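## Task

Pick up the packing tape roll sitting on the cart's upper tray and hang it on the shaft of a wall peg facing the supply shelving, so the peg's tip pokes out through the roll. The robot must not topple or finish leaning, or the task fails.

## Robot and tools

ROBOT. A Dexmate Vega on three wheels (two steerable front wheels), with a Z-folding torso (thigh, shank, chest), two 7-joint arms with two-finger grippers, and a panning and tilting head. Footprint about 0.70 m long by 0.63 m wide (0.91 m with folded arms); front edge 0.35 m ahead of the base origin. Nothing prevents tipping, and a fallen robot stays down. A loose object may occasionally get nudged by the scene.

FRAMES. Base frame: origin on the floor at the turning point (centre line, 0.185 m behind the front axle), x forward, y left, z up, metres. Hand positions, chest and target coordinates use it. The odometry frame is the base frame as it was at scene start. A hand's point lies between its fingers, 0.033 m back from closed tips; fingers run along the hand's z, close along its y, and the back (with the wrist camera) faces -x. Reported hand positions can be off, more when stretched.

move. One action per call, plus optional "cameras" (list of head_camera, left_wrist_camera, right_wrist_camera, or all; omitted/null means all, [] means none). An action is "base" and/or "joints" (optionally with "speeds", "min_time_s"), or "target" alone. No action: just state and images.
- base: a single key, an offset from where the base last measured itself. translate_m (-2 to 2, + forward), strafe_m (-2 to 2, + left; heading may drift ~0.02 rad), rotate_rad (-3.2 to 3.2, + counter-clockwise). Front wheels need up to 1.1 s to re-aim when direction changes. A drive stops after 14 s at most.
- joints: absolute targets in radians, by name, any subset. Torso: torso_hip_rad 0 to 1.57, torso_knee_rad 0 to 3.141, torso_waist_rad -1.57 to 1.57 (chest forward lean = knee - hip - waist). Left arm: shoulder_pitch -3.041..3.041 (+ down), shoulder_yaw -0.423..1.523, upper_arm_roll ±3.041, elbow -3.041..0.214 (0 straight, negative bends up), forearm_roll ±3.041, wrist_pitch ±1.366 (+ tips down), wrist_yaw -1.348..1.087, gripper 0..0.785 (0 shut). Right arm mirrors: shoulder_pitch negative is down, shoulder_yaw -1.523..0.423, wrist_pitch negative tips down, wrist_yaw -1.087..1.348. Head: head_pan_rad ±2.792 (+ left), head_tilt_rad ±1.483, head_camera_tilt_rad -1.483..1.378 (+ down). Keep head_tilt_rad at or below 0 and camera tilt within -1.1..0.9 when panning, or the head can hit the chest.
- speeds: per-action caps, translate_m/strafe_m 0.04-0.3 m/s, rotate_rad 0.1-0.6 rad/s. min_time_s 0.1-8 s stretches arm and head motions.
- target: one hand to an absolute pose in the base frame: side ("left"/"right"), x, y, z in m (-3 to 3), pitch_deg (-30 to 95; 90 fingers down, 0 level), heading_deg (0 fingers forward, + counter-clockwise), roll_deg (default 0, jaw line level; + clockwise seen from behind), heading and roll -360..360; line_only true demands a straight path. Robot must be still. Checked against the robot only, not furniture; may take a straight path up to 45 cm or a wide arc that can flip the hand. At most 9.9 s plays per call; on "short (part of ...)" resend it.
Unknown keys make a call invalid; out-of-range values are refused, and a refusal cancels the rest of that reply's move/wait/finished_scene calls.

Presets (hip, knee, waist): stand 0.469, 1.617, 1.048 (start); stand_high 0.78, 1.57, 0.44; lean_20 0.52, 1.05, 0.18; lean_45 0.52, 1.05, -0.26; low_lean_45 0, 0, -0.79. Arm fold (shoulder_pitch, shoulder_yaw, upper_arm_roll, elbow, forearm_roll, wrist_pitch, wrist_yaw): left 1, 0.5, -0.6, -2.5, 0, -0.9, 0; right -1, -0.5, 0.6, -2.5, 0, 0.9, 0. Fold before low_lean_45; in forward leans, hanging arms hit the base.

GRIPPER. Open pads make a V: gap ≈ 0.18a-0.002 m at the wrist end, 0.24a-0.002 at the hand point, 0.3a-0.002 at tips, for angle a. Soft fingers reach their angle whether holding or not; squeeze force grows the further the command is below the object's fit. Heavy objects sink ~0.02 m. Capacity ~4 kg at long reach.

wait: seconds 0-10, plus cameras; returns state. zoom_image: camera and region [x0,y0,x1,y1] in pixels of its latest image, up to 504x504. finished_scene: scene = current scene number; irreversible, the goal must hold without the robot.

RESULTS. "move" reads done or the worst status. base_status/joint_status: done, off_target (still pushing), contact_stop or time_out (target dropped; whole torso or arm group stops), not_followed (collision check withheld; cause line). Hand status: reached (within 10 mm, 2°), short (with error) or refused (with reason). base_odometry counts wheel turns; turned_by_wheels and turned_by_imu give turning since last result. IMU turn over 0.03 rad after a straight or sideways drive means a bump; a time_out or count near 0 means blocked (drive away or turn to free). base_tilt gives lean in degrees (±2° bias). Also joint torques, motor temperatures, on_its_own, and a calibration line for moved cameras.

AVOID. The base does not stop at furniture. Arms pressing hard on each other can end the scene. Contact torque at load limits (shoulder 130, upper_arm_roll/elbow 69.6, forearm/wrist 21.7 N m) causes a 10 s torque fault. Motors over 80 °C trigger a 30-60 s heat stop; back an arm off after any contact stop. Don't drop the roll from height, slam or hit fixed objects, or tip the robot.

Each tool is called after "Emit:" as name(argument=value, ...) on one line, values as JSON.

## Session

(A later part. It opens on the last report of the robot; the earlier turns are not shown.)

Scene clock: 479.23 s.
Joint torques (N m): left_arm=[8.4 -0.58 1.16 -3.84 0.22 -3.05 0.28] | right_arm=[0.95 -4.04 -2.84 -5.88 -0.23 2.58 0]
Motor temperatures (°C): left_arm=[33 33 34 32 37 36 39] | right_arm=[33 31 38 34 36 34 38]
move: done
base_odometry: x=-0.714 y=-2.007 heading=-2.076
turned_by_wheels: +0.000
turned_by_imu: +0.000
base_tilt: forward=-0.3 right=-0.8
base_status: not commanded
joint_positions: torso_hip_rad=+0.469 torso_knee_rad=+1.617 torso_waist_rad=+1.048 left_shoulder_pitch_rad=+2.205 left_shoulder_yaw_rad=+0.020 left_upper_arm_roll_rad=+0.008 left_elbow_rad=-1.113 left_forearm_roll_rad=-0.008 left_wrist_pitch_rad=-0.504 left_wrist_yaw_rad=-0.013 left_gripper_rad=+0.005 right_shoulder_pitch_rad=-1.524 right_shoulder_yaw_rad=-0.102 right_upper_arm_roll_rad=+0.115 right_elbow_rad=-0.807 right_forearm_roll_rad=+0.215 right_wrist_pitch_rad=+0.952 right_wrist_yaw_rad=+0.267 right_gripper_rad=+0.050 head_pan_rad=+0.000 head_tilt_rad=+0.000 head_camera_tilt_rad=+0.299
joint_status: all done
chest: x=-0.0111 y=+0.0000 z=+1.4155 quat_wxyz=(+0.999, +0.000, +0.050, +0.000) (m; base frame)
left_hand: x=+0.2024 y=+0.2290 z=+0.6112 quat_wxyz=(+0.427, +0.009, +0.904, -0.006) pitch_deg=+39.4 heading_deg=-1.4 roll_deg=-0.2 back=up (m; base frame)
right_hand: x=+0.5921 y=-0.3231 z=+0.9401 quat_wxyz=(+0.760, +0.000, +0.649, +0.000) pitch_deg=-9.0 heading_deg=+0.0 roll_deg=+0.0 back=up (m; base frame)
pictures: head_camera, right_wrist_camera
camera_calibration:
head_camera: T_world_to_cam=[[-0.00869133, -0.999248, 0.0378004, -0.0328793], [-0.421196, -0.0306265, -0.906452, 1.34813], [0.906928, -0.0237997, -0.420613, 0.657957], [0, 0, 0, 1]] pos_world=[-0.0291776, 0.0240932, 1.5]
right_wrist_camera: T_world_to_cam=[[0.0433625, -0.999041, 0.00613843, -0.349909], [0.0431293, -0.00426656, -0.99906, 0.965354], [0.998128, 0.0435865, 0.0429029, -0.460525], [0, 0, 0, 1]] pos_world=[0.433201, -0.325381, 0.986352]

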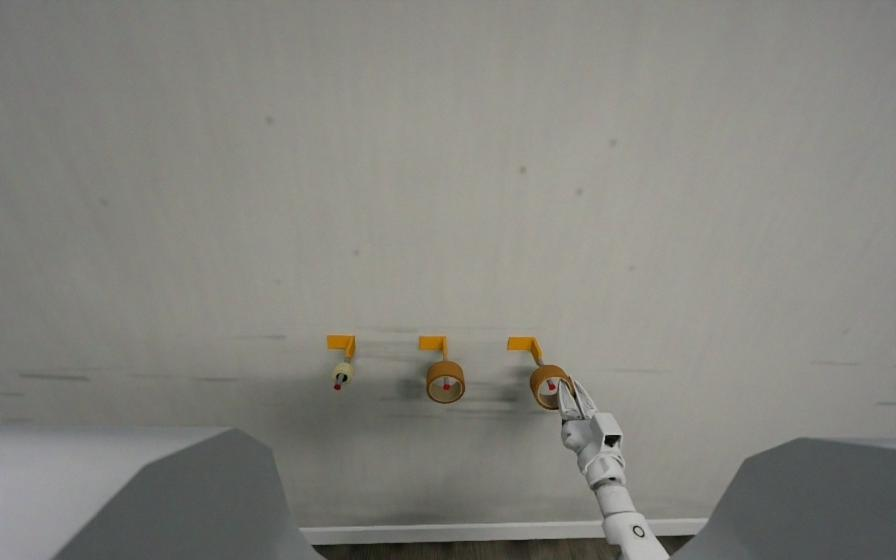

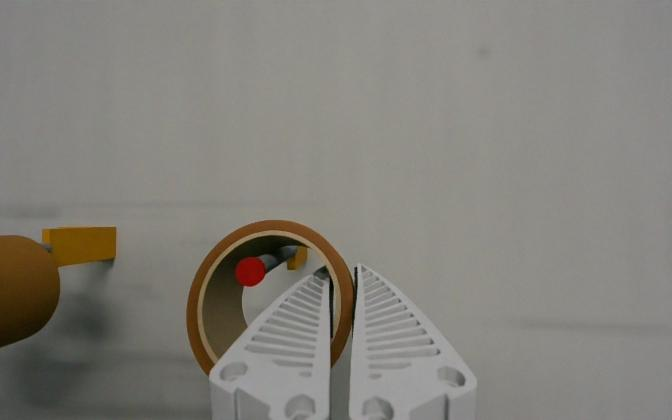

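Emit:
move(joints={"right_gripper_rad": 0.08}, cameras=["head_camera", "right_wrist_camera"])

Emit:
zoom_image(camera="right_wrist_camera", region=[170, 170, 420, 420])

Emit:
zoom_image(camera="head_camera", region=[450, 280, 650, 480])

Scene clock: 486.17 s.
Joint torques (N m): left_arm=[4.6 1.06 0.88 -2.09 0.72 -1.79 0.14] | right_arm=[1.12 -4.18 -3.3 -4.77 -0.06 3.37 -0.21]
Motor temperatures (°C): left_arm=[33 33 33 32 37 36 38] | right_arm=[33 31 38 34 36 34 38]
move: done
base_odometry: x=-0.714 y=-2.007 heading=-2.076
turned_by_wheels: +0.000
turned_by_imu: +0.000
base_tilt: forward=-0.7 right=-0.8
base_status: not commanded
joint_positions: torso_hip_rad=+0.469 torso_knee_rad=+1.617 torso_waist_rad=+1.048 left_shoulder_pitch_rad=+2.205 left_shoulder_yaw_rad=+0.020 left_upper_arm_roll_rad=+0.008 left_elbow_rad=-1.113 left_forearm_roll_rad=-0.008 left_wrist_pitch_rad=-0.504 left_wrist_yaw_rad=-0.013 left_gripper_rad=+0.005 right_shoulder_pitch_rad=-1.524 right_shoulder_yaw_rad=-0.102 right_upper_arm_roll_rad=+0.115 right_elbow_rad=-0.807 right_forearm_roll_rad=+0.215 right_wrist_pitch_rad=+0.952 right_wrist_yaw_rad=+0.267 right_gripper_rad=+0.080 head_pan_rad=+0.000 head_tilt_rad=+0.000 head_camera_tilt_rad=+0.299
joint_status: all done
chest: x=-0.0111 y=+0.0000 z=+1.4155 quat_wxyz=(+0.999, +0.000, +0.050, +0.000) (m; base frame)
left_hand: x=+0.2024 y=+0.2290 z=+0.6112 quat_wxyz=(+0.427, +0.009, +0.904, -0.006) pitch_deg=+39.4 heading_deg=-1.4 roll_deg=-0.2 back=up (m; base frame)
right_hand: x=+0.5921 y=-0.3231 z=+0.9400 quat_wxyz=(+0.760, +0.000, +0.649, +0.000) pitch_deg=-9.0 heading_deg=+0.0 roll_deg=+0.0 back=up (m; base frame)
pictures: head_camera, right_wrist_camera
camera_calibration:
head_camera: T_world_to_cam=[[-0.00869133, -0.999248, 0.0378004, -0.0328793], [-0.421196, -0.0306265, -0.906452, 1.34813], [0.906928, -0.0237997, -0.420613, 0.657957], [0, 0, 0, 1]] pos_world=[-0.0291776, 0.0240932, 1.5]
right_wrist_camera: T_world_to_cam=[[0.0433631, -0.999041, 0.00613851, -0.349809], [0.0430296, -0.00427097, -0.999065, 0.965401], [0.998132, 0.0435867, 0.0428031, -0.460433], [0, 0, 0, 1]] pos_world=[0.433201, -0.325281, 0.986353]

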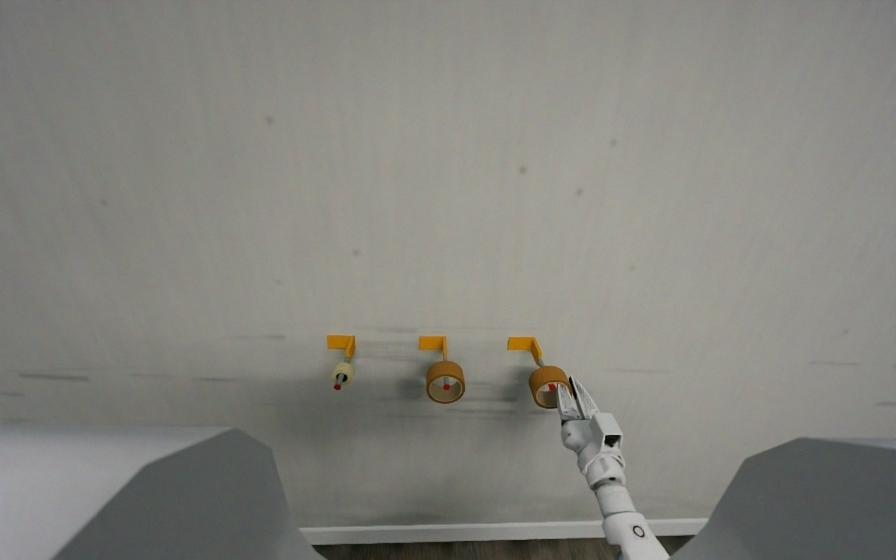

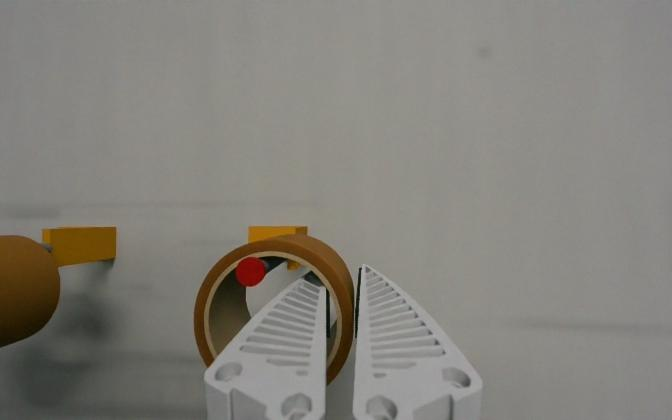

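Scaled by 2.016 from the camera's 672x420 image, which has a finer 960x600 frame.

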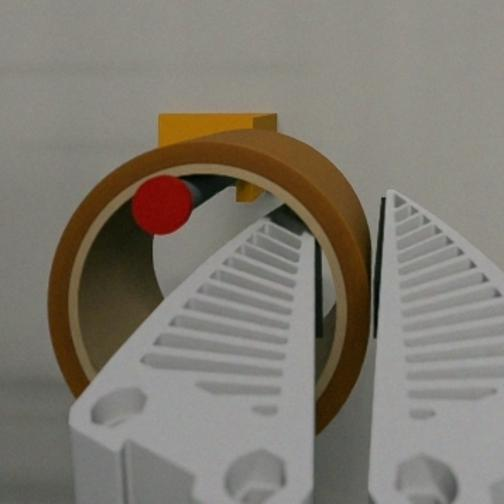

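Scaled by 2.520 from the camera's 896x560 image, which has a finer 960x600 frame.

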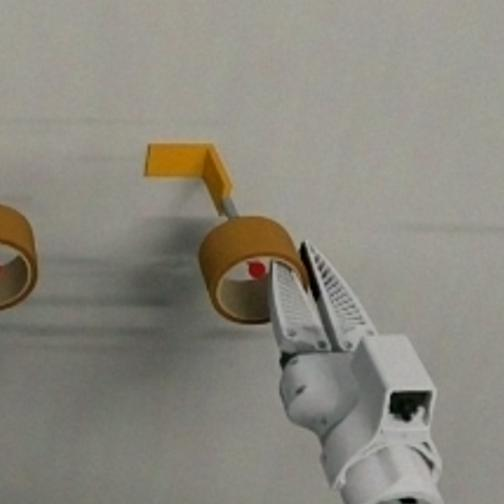

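Emit:
move(target={"side": "right", "x": 0.49, "y": -0.323, "z": 0.922, "pitch_deg": -9, "heading_deg": 0, "roll_deg": 0, "line_only": true}, cameras=["head_camera", "right_wrist_camera"])

Emit:
zoom_image(camera="right_wrist_camera", region=[170, 170, 420, 420])

Emit:
zoom_image(camera="head_camera", region=[450, 280, 650, 480])

Scene clock: 496.87 s.
Joint torques (N m): left_arm=[8.5 0.23 1.26 -1.86 0.75 -2.44 0.2] | right_arm=[-4.32 0.19 4.69 -5.93 0.4 3.12 0.17]
Motor temperatures (°C): left_arm=[33 33 33 32 37 36 38] | right_arm=[33 30 38 34 36 34 38]
move: done
base_odometry: x=-0.714 y=-2.007 heading=-2.076
turned_by_wheels: +0.000
turned_by_imu: +0.000
base_tilt: forward=-0.5 right=-0.7
base_status: not commanded
joint_positions: torso_hip_rad=+0.469 torso_knee_rad=+1.617 torso_waist_rad=+1.048 left_shoulder_pitch_rad=+2.205 left_shoulder_yaw_rad=+0.020 left_upper_arm_roll_rad=+0.008 left_elbow_rad=-1.113 left_forearm_roll_rad=-0.008 left_wrist_pitch_rad=-0.504 left_wrist_yaw_rad=-0.013 left_gripper_rad=+0.005 right_shoulder_pitch_rad=-1.756 right_shoulder_yaw_rad=-0.090 right_upper_arm_roll_rad=+0.124 right_elbow_rad=-0.930 right_forearm_roll_rad=+0.275 right_wrist_pitch_rad=+1.056 right_wrist_yaw_rad=+0.316 right_gripper_rad=+0.080 head_pan_rad=+0.000 head_tilt_rad=+0.000 head_camera_tilt_rad=+0.299
joint_status: not commanded
chest: x=-0.0111 y=+0.0000 z=+1.4155 quat_wxyz=(+0.999, +0.000, +0.050, +0.000) (m; base frame)
left_hand: x=+0.2024 y=+0.2290 z=+0.6112 quat_wxyz=(+0.427, +0.009, +0.904, -0.006) pitch_deg=+39.4 heading_deg=-1.4 roll_deg=-0.2 back=up (m; base frame)
right_hand: x=+0.4921 y=-0.3228 z=+0.9222 quat_wxyz=(+0.760, +0.000, +0.649, +0.000) pitch_deg=-9.0 heading_deg=+0.0 roll_deg=+0.0 back=up (m; base frame)
right_hand_status: reached (straight line, planned for 1.1 s): 2 mm and 0.0 deg off.
pictures: head_camera, right_wrist_camera
camera_calibration:
head_camera: T_world_to_cam=[[-0.00869133, -0.999248, 0.0378004, -0.0328793], [-0.421196, -0.0306265, -0.906452, 1.34813], [0.906928, -0.0237997, -0.420613, 0.657957], [0, 0, 0, 1]] pos_world=[-0.0291776, 0.0240932, 1.5]
right_wrist_camera: T_world_to_cam=[[0.0440583, -0.999009, 0.00625703, -0.345504], [0.0429369, -0.0043638, -0.999068, 0.951926], [0.998106, 0.0442859, 0.0427021, -0.359532], [0, 0, 0, 1]] pos_world=[0.3332, -0.325085, 0.968553]

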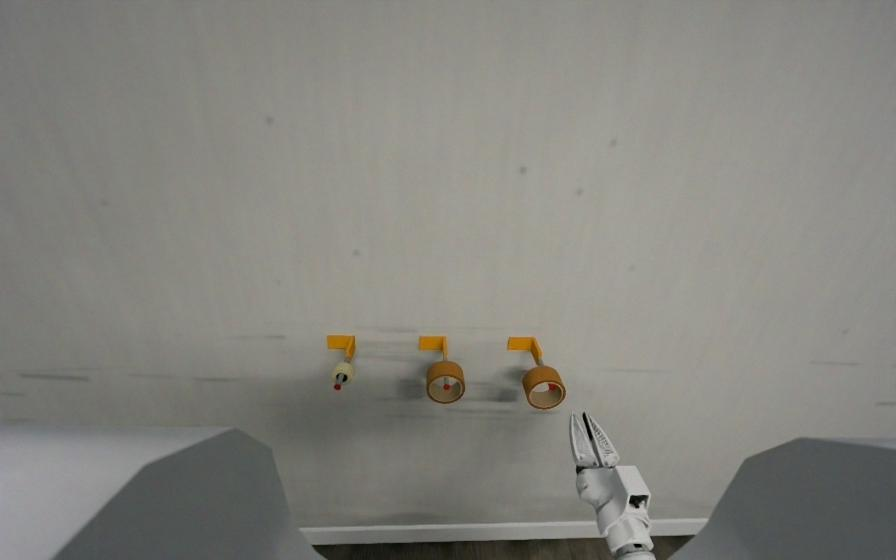

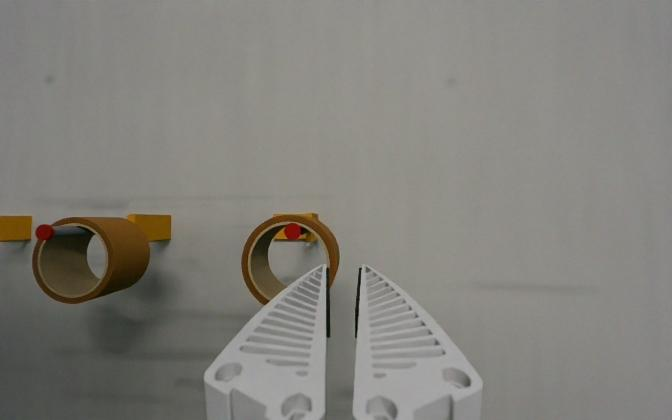

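Scaled by 2.016 from the camera's 672x420 image, which has a finer 960x600 frame.

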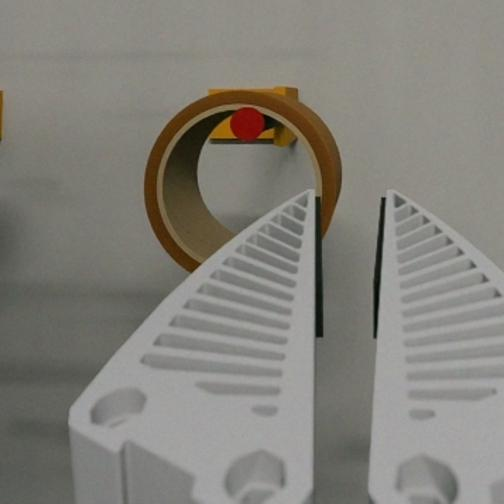

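Scaled by 2.520 from the camera's 896x560 image, which has a finer 960x600 frame.

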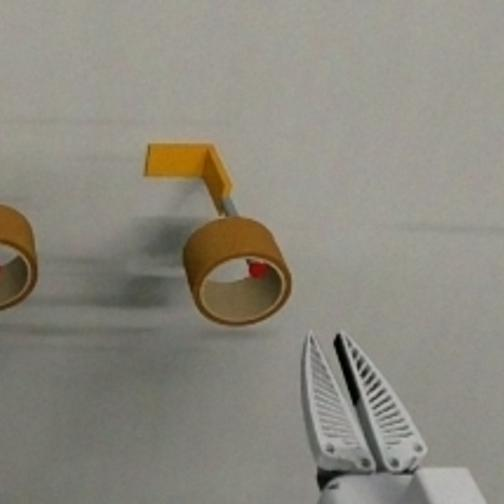

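Emit:
zoom_image(camera="head_camera", region=[510, 350, 580, 420])

Emit:
zoom_image(camera="right_wrist_camera", region=[230, 200, 350, 320])

Emit:
zoom_image(camera="head_camera", region=[410, 350, 480, 420])

Scaled by 7.200 from the camera's 896x560 image, which has a finer 960x600 frame.

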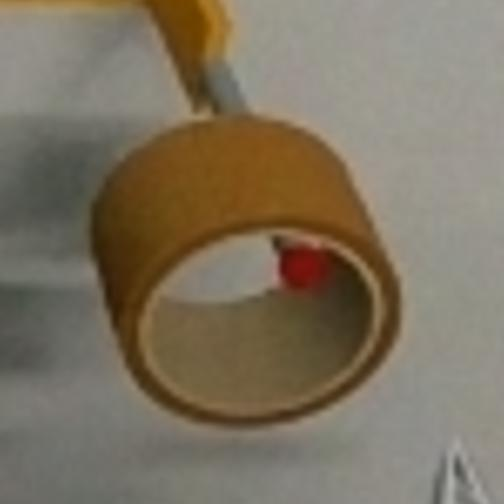

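Scaled by 4.200 from the camera's 672x420 image, which has a finer 960x600 frame.

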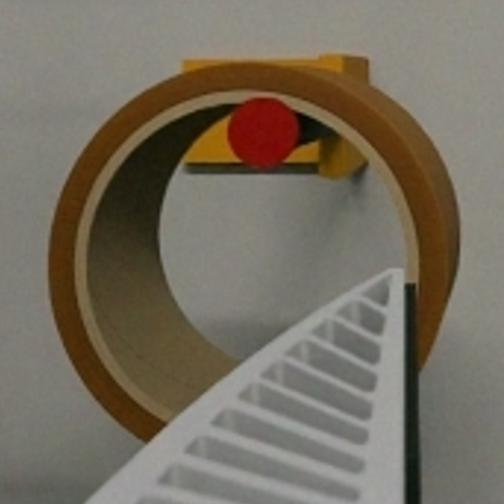

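Scaled by 7.200 from the camera's 896x560 image, which has a finer 960x600 frame.

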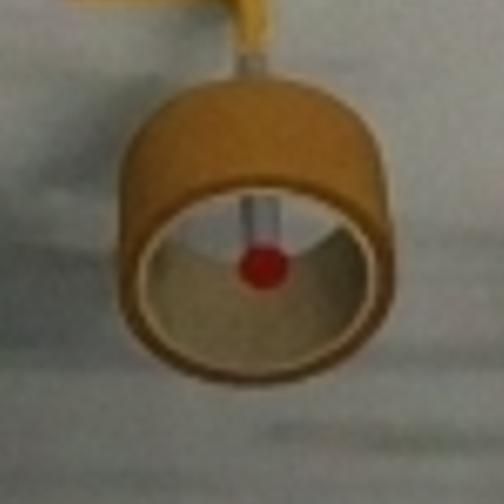

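Emit:
move(target={"side": "right", "x": 0.475, "y": -0.273, "z": 0.957, "pitch_deg": 0, "heading_deg": 0, "roll_deg": 0, "line_only": true}, cameras=[])

Emit:
move(joints={"right_gripper_rad": 0.18}, cameras=["head_camera", "right_wrist_camera"])

Emit:
zoom_image(camera="right_wrist_camera", region=[250, 170, 430, 320])

Emit:
zoom_image(camera="head_camera", region=[490, 340, 620, 470])

Scene clock: 534.03 s.
Joint torques (N m): left_arm=[7.65 1.6 -0.53 -2.88 0.12 -2.58 0] | right_arm=[-7.83 3.5 -2.94 -6.68 -0.66 3.3 -0.18]
Motor temperatures (°C): left_arm=[33 33 33 32 37 36 38] | right_arm=[33 30 38 34 36 34 37]
move: done
base_odometry: x=-0.714 y=-2.007 heading=-2.076
turned_by_wheels: +0.000
turned_by_imu: -0.003
base_tilt: forward=-0.5 right=-1.0
base_status: not commanded
joint_positions: torso_hip_rad=+0.469 torso_knee_rad=+1.617 torso_waist_rad=+1.048 left_shoulder_pitch_rad=+2.205 left_shoulder_yaw_rad=+0.020 left_upper_arm_roll_rad=+0.008 left_elbow_rad=-1.113 left_forearm_roll_rad=-0.008 left_wrist_pitch_rad=-0.504 left_wrist_yaw_rad=-0.013 left_gripper_rad=+0.005 right_shoulder_pitch_rad=-2.108 right_shoulder_yaw_rad=-0.037 right_upper_arm_roll_rad=+0.083 right_elbow_rad=-1.690 right_forearm_roll_rad=+0.091 right_wrist_pitch_rad=+0.515 right_wrist_yaw_rad=+0.090 right_gripper_rad=+0.080 head_pan_rad=+0.000 head_tilt_rad=+0.000 head_camera_tilt_rad=+0.299
joint_status: not commanded
chest: x=-0.0111 y=+0.0000 z=+1.4155 quat_wxyz=(+0.999, +0.000, +0.050, +0.000) (m; base frame)
left_hand: x=+0.2024 y=+0.2290 z=+0.6112 quat_wxyz=(+0.427, +0.009, +0.904, -0.006) pitch_deg=+39.4 heading_deg=-1.4 roll_deg=-0.2 back=up (m; base frame)
right_hand: x=+0.4753 y=-0.2734 z=+0.9567 quat_wxyz=(+0.707, +0.000, +0.707, +0.000) pitch_deg=-0.1 heading_deg=+0.0 roll_deg=+0.0 back=up (m; base frame)
right_hand_status: reached (straight line, planned for 2.7 s): 1 mm and 0.1 deg off.
pictures: none
No camera images: "cameras" was empty.

Scene clock: 534.60 s.
Joint torques (N m): left_arm=[6.52 3.15 2.08 -4.49 0.18 -2.43 -0.51] | right_arm=[-6.5 2.37 -2.85 -7.9 -0.3 2.69 -0.15]
Motor temperatures (°C): left_arm=[33 33 33 32 37 36 38] | right_arm=[33 30 38 34 36 34 37]
move: done
base_odometry: x=-0.714 y=-2.007 heading=-2.076
turned_by_wheels: +0.000
turned_by_imu: +0.000
base_tilt: forward=-0.4 right=-0.7
base_status: not commanded
joint_positions: torso_hip_rad=+0.469 torso_knee_rad=+1.617 torso_waist_rad=+1.048 left_shoulder_pitch_rad=+2.205 left_shoulder_yaw_rad=+0.020 left_upper_arm_roll_rad=+0.008 left_elbow_rad=-1.113 left_forearm_roll_rad=-0.008 left_wrist_pitch_rad=-0.504 left_wrist_yaw_rad=-0.013 left_gripper_rad=+0.005 right_shoulder_pitch_rad=-2.110 right_shoulder_yaw_rad=-0.037 right_upper_arm_roll_rad=+0.083 right_elbow_rad=-1.693 right_forearm_roll_rad=+0.090 right_wrist_pitch_rad=+0.512 right_wrist_yaw_rad=+0.089 right_gripper_rad=+0.180 head_pan_rad=+0.000 head_tilt_rad=+0.000 head_camera_tilt_rad=+0.299
joint_status: all done
chest: x=-0.0111 y=+0.0000 z=+1.4155 quat_wxyz=(+0.999, +0.000, +0.050, +0.000) (m; base frame)
left_hand: x=+0.2024 y=+0.2290 z=+0.6112 quat_wxyz=(+0.427, +0.009, +0.904, -0.006) pitch_deg=+39.4 heading_deg=-1.4 roll_deg=-0.2 back=up (m; base frame)
right_hand: x=+0.4752 y=-0.2733 z=+0.9569 quat_wxyz=(+0.707, +0.000, +0.707, +0.000) pitch_deg=+0.0 heading_deg=+0.0 roll_deg=+0.0 back=up (m; base frame)
pictures: head_camera, right_wrist_camera
camera_calibration:
head_camera: T_world_to_cam=[[-0.00869133, -0.999248, 0.0378004, -0.0328793], [-0.421196, -0.0306265, -0.906452, 1.34813], [0.906928, -0.0237997, -0.420613, 0.657957], [0, 0, 0, 1]] pos_world=[-0.0291776, 0.0240932, 1.5]
right_wrist_camera: T_world_to_cam=[[0.0439355, -0.999034, -0.000326572, -0.289182], [-0.113532, -0.00466814, -0.993523, 1.05644], [0.992562, 0.043688, -0.113628, -0.194285], [0, 0, 0, 1]] pos_world=[0.325485, -0.275483, 1.02743]

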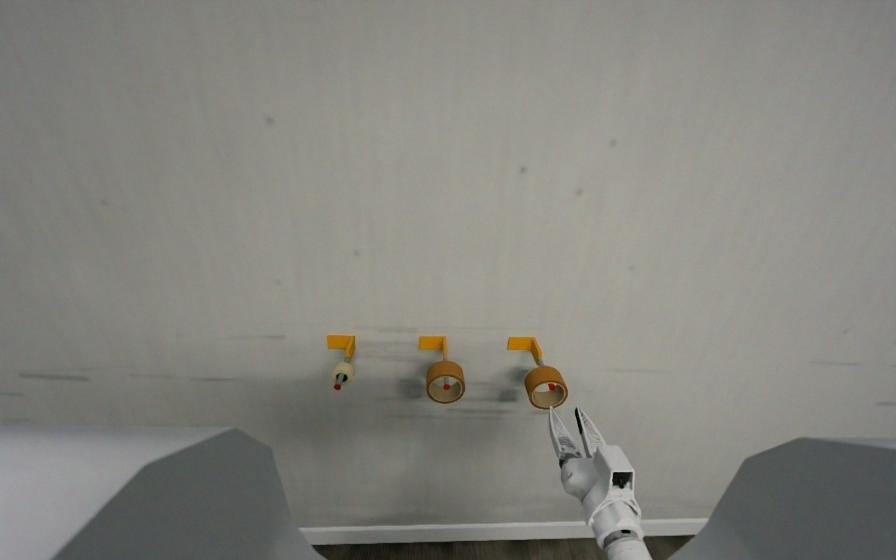

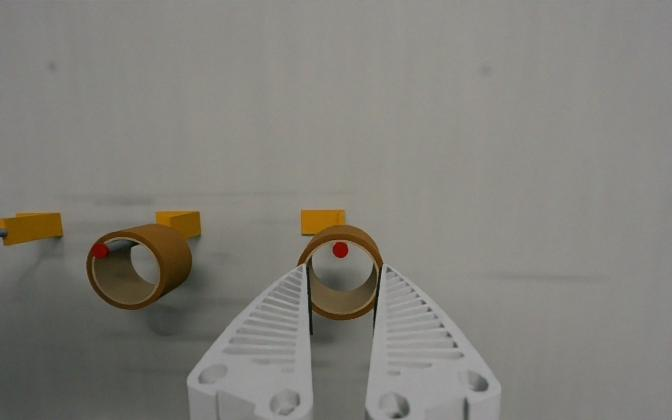

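Scaled by 2.800 from the camera's 672x420 image, which has a finer 960x600 frame.

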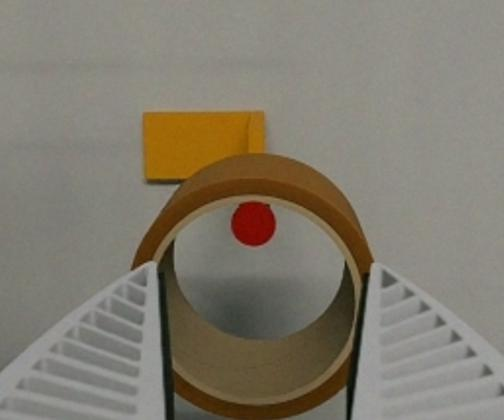

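Scaled by 3.877 from the camera's 896x560 image, which has a finer 960x600 frame.

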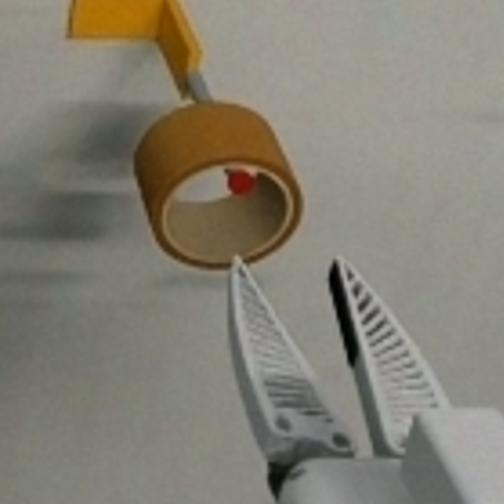

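Emit:
move(target={"side": "right", "x": 0.56, "y": -0.273, "z": 0.957, "pitch_deg": 0, "heading_deg": 0, "roll_deg": 0, "line_only": true}, cameras=["head_camera", "right_wrist_camera"])

Emit:
zoom_image(camera="head_camera", region=[490, 340, 620, 470])

Emit:
move(target={"side": "right", "x": 0.44, "y": -0.273, "z": 0.957, "pitch_deg": 0, "heading_deg": 0, "roll_deg": 0, "line_only": true}, cameras=["head_camera", "right_wrist_camera"])

Emit:
zoom_image(camera="head_camera", region=[490, 340, 620, 470])

Scene clock: 547.03 s.
Joint torques (N m): left_arm=[5.29 -1.97 1.28 -3.18 0.36 -2.64 0.2] | right_arm=[15.08 -2.13 -2.6 -4.35 -0.33 3.3 -0.28]
Motor temperatures (°C): left_arm=[33 33 33 32 37 36 38] | right_arm=[33 30 38 34 36 33 37]
move: done
base_odometry: x=-0.714 y=-2.007 heading=-2.076
turned_by_wheels: +0.000
turned_by_imu: +0.000
base_tilt: forward=-0.6 right=-0.9
base_status: not commanded
joint_positions: torso_hip_rad=+0.469 torso_knee_rad=+1.617 torso_waist_rad=+1.048 left_shoulder_pitch_rad=+2.205 left_shoulder_yaw_rad=+0.020 left_upper_arm_roll_rad=+0.008 left_elbow_rad=-1.113 left_forearm_roll_rad=-0.008 left_wrist_pitch_rad=-0.504 left_wrist_yaw_rad=-0.013 left_gripper_rad=+0.005 right_shoulder_pitch_rad=-1.891 right_shoulder_yaw_rad=-0.046 right_upper_arm_roll_rad=+0.073 right_elbow_rad=-1.578 right_forearm_roll_rad=+0.078 right_wrist_pitch_rad=+0.408 right_wrist_yaw_rad=+0.078 right_gripper_rad=+0.180 head_pan_rad=+0.000 head_tilt_rad=+0.000 head_camera_tilt_rad=+0.299
joint_status: not commanded
chest: x=-0.0111 y=+0.0000 z=+1.4155 quat_wxyz=(+0.999, +0.000, +0.050, +0.000) (m; base frame)
left_hand: x=+0.2024 y=+0.2290 z=+0.6112 quat_wxyz=(+0.427, +0.009, +0.904, -0.006) pitch_deg=+39.4 heading_deg=-1.4 roll_deg=-0.2 back=up (m; base frame)
right_hand: x=+0.5583 y=-0.2732 z=+0.9566 quat_wxyz=(+0.707, +0.000, +0.707, +0.000) pitch_deg=+0.0 heading_deg=+0.0 roll_deg=+0.0 back=up (m; base frame)
right_hand_status: reached (straight line, planned for 1.0 s): 2 mm and 0.0 deg off.
pictures: head_camera, right_wrist_camera
camera_calibration:
head_camera: T_world_to_cam=[[-0.00869133, -0.999248, 0.0378004, -0.0328793], [-0.421196, -0.0306265, -0.906452, 1.34813], [0.906928, -0.0237997, -0.420613, 0.657957], [0, 0, 0, 1]] pos_world=[-0.0291776, 0.0240932, 1.5]
right_wrist_camera: T_world_to_cam=[[0.0437966, -0.99904, -0.000647374, -0.292351], [-0.114336, -0.0043686, -0.993433, 1.06611], [0.992476, 0.043583, -0.114418, -0.276062], [0, 0, 0, 1]] pos_world=[0.408683, -0.275382, 1.02733]

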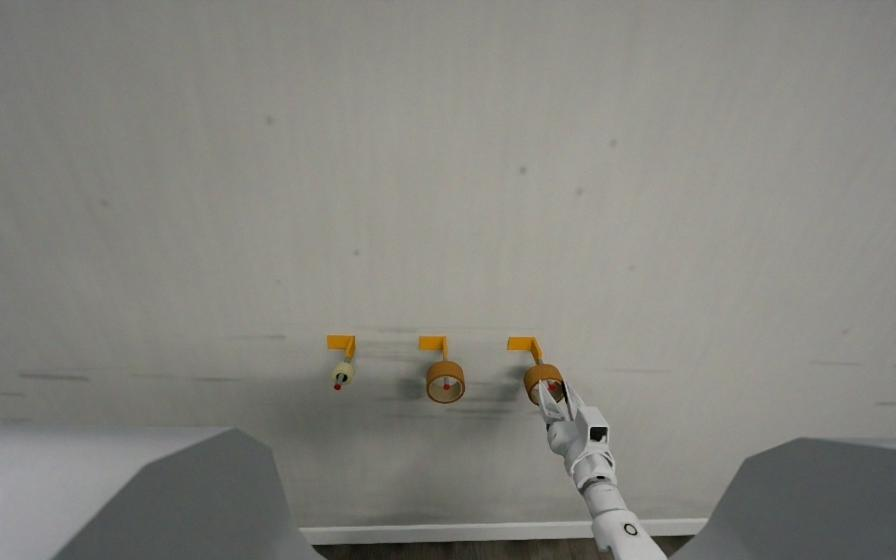

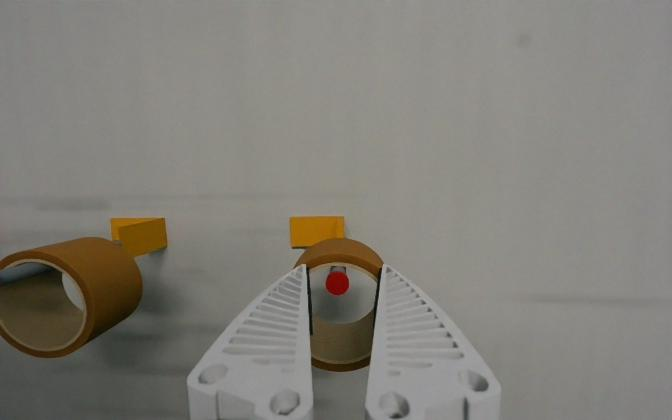

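Scaled by 3.877 from the camera's 896x560 image, which has a finer 960x600 frame.

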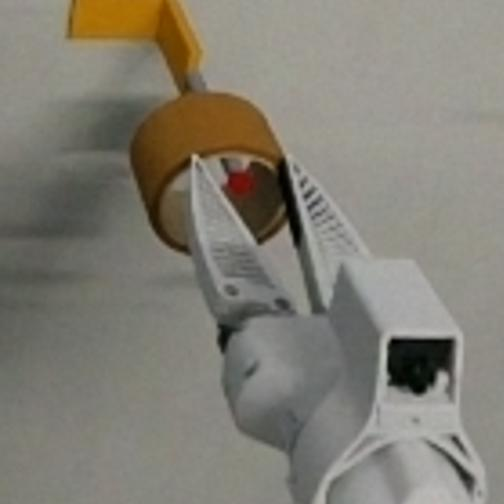

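Scene clock: 549.63 s.
Joint torques (N m): left_arm=[6.78 -0.21 0.27 -4.11 0.15 -2.28 0.22] | right_arm=[-10.42 0.75 3.89 -7.55 0.62 3.16 0.01]
Motor temperatures (°C): left_arm=[33 33 33 32 37 36 38] | right_arm=[33 30 38 34 36 33 37]
move: done
base_odometry: x=-0.714 y=-2.007 heading=-2.076
turned_by_wheels: +0.000
turned_by_imu: +0.000
base_tilt: forward=-0.6 right=-0.8
base_status: not commanded
joint_positions: torso_hip_rad=+0.469 torso_knee_rad=+1.617 torso_waist_rad=+1.048 left_shoulder_pitch_rad=+2.205 left_shoulder_yaw_rad=+0.020 left_upper_arm_roll_rad=+0.008 left_elbow_rad=-1.113 left_forearm_roll_rad=-0.008 left_wrist_pitch_rad=-0.504 left_wrist_yaw_rad=-0.013 left_gripper_rad=+0.005 right_shoulder_pitch_rad=-2.191 right_shoulder_yaw_rad=-0.032 right_upper_arm_roll_rad=+0.085 right_elbow_rad=-1.716 right_forearm_roll_rad=+0.095 right_wrist_pitch_rad=+0.570 right_wrist_yaw_rad=+0.095 right_gripper_rad=+0.180 head_pan_rad=+0.000 head_tilt_rad=+0.000 head_camera_tilt_rad=+0.299
joint_status: not commanded
chest: x=-0.0111 y=+0.0000 z=+1.4155 quat_wxyz=(+0.999, +0.000, +0.050, +0.000) (m; base frame)
left_hand: x=+0.2024 y=+0.2290 z=+0.6112 quat_wxyz=(+0.427, +0.009, +0.904, -0.006) pitch_deg=+39.4 heading_deg=-1.4 roll_deg=-0.2 back=up (m; base frame)
right_hand: x=+0.4417 y=-0.2728 z=+0.9568 quat_wxyz=(+0.707, +0.000, +0.707, +0.000) pitch_deg=+0.0 heading_deg=+0.0 roll_deg=+0.0 back=up (m; base frame)
right_hand_status: reached (straight line, planned for 1.3 s): 2 mm and 0.0 deg off.
pictures: head_camera, right_wrist_camera
camera_calibration:
head_camera: T_world_to_cam=[[-0.00869133, -0.999248, 0.0378004, -0.0328793], [-0.421196, -0.0306265, -0.906452, 1.34813], [0.906928, -0.0237997, -0.420613, 0.657957], [0, 0, 0, 1]] pos_world=[-0.0291776, 0.0240932, 1.5]
right_wrist_camera: T_world_to_cam=[[0.0443936, -0.999014, -0.000700805, -0.287056], [-0.113938, -0.00436621, -0.993478, 1.05279], [0.992495, 0.0441839, -0.11402, -0.160491], [0, 0, 0, 1]] pos_world=[0.291984, -0.275085, 1.02743]

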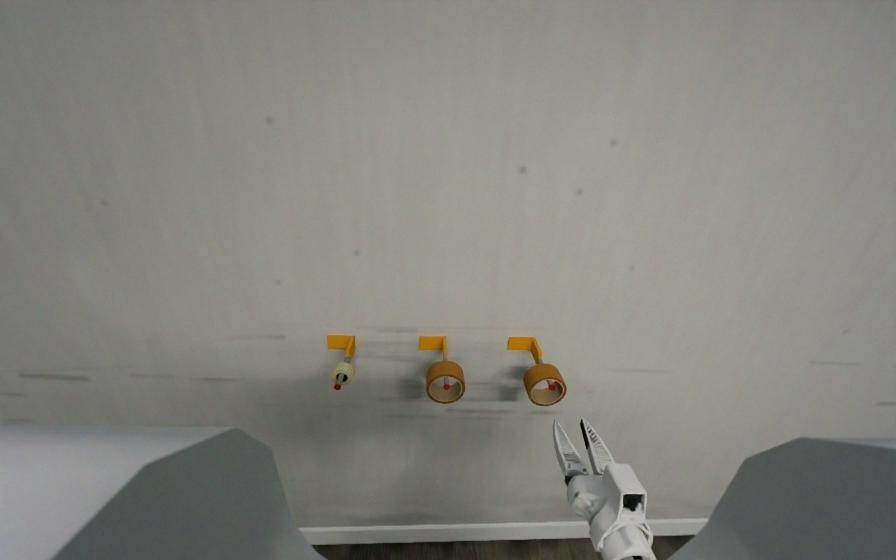

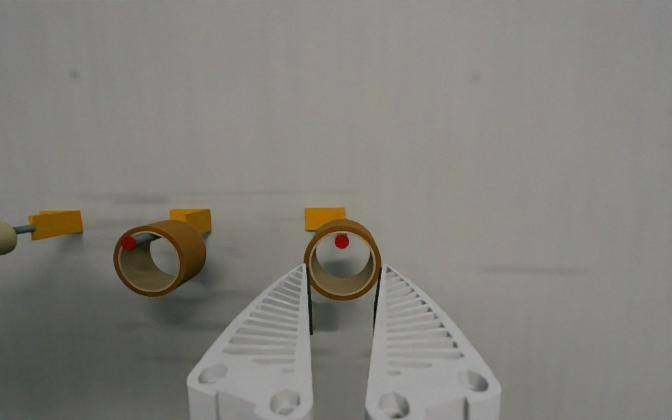

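Scaled by 3.877 from the camera's 896x560 image, which has a finer 960x600 frame.

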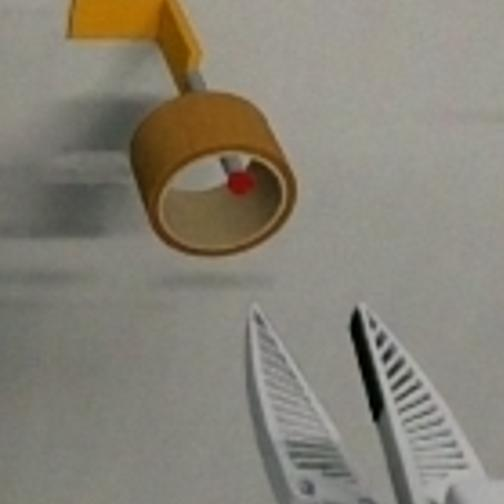

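Emit:
finished_scene(scene=1)

The scene is finished: the task was done.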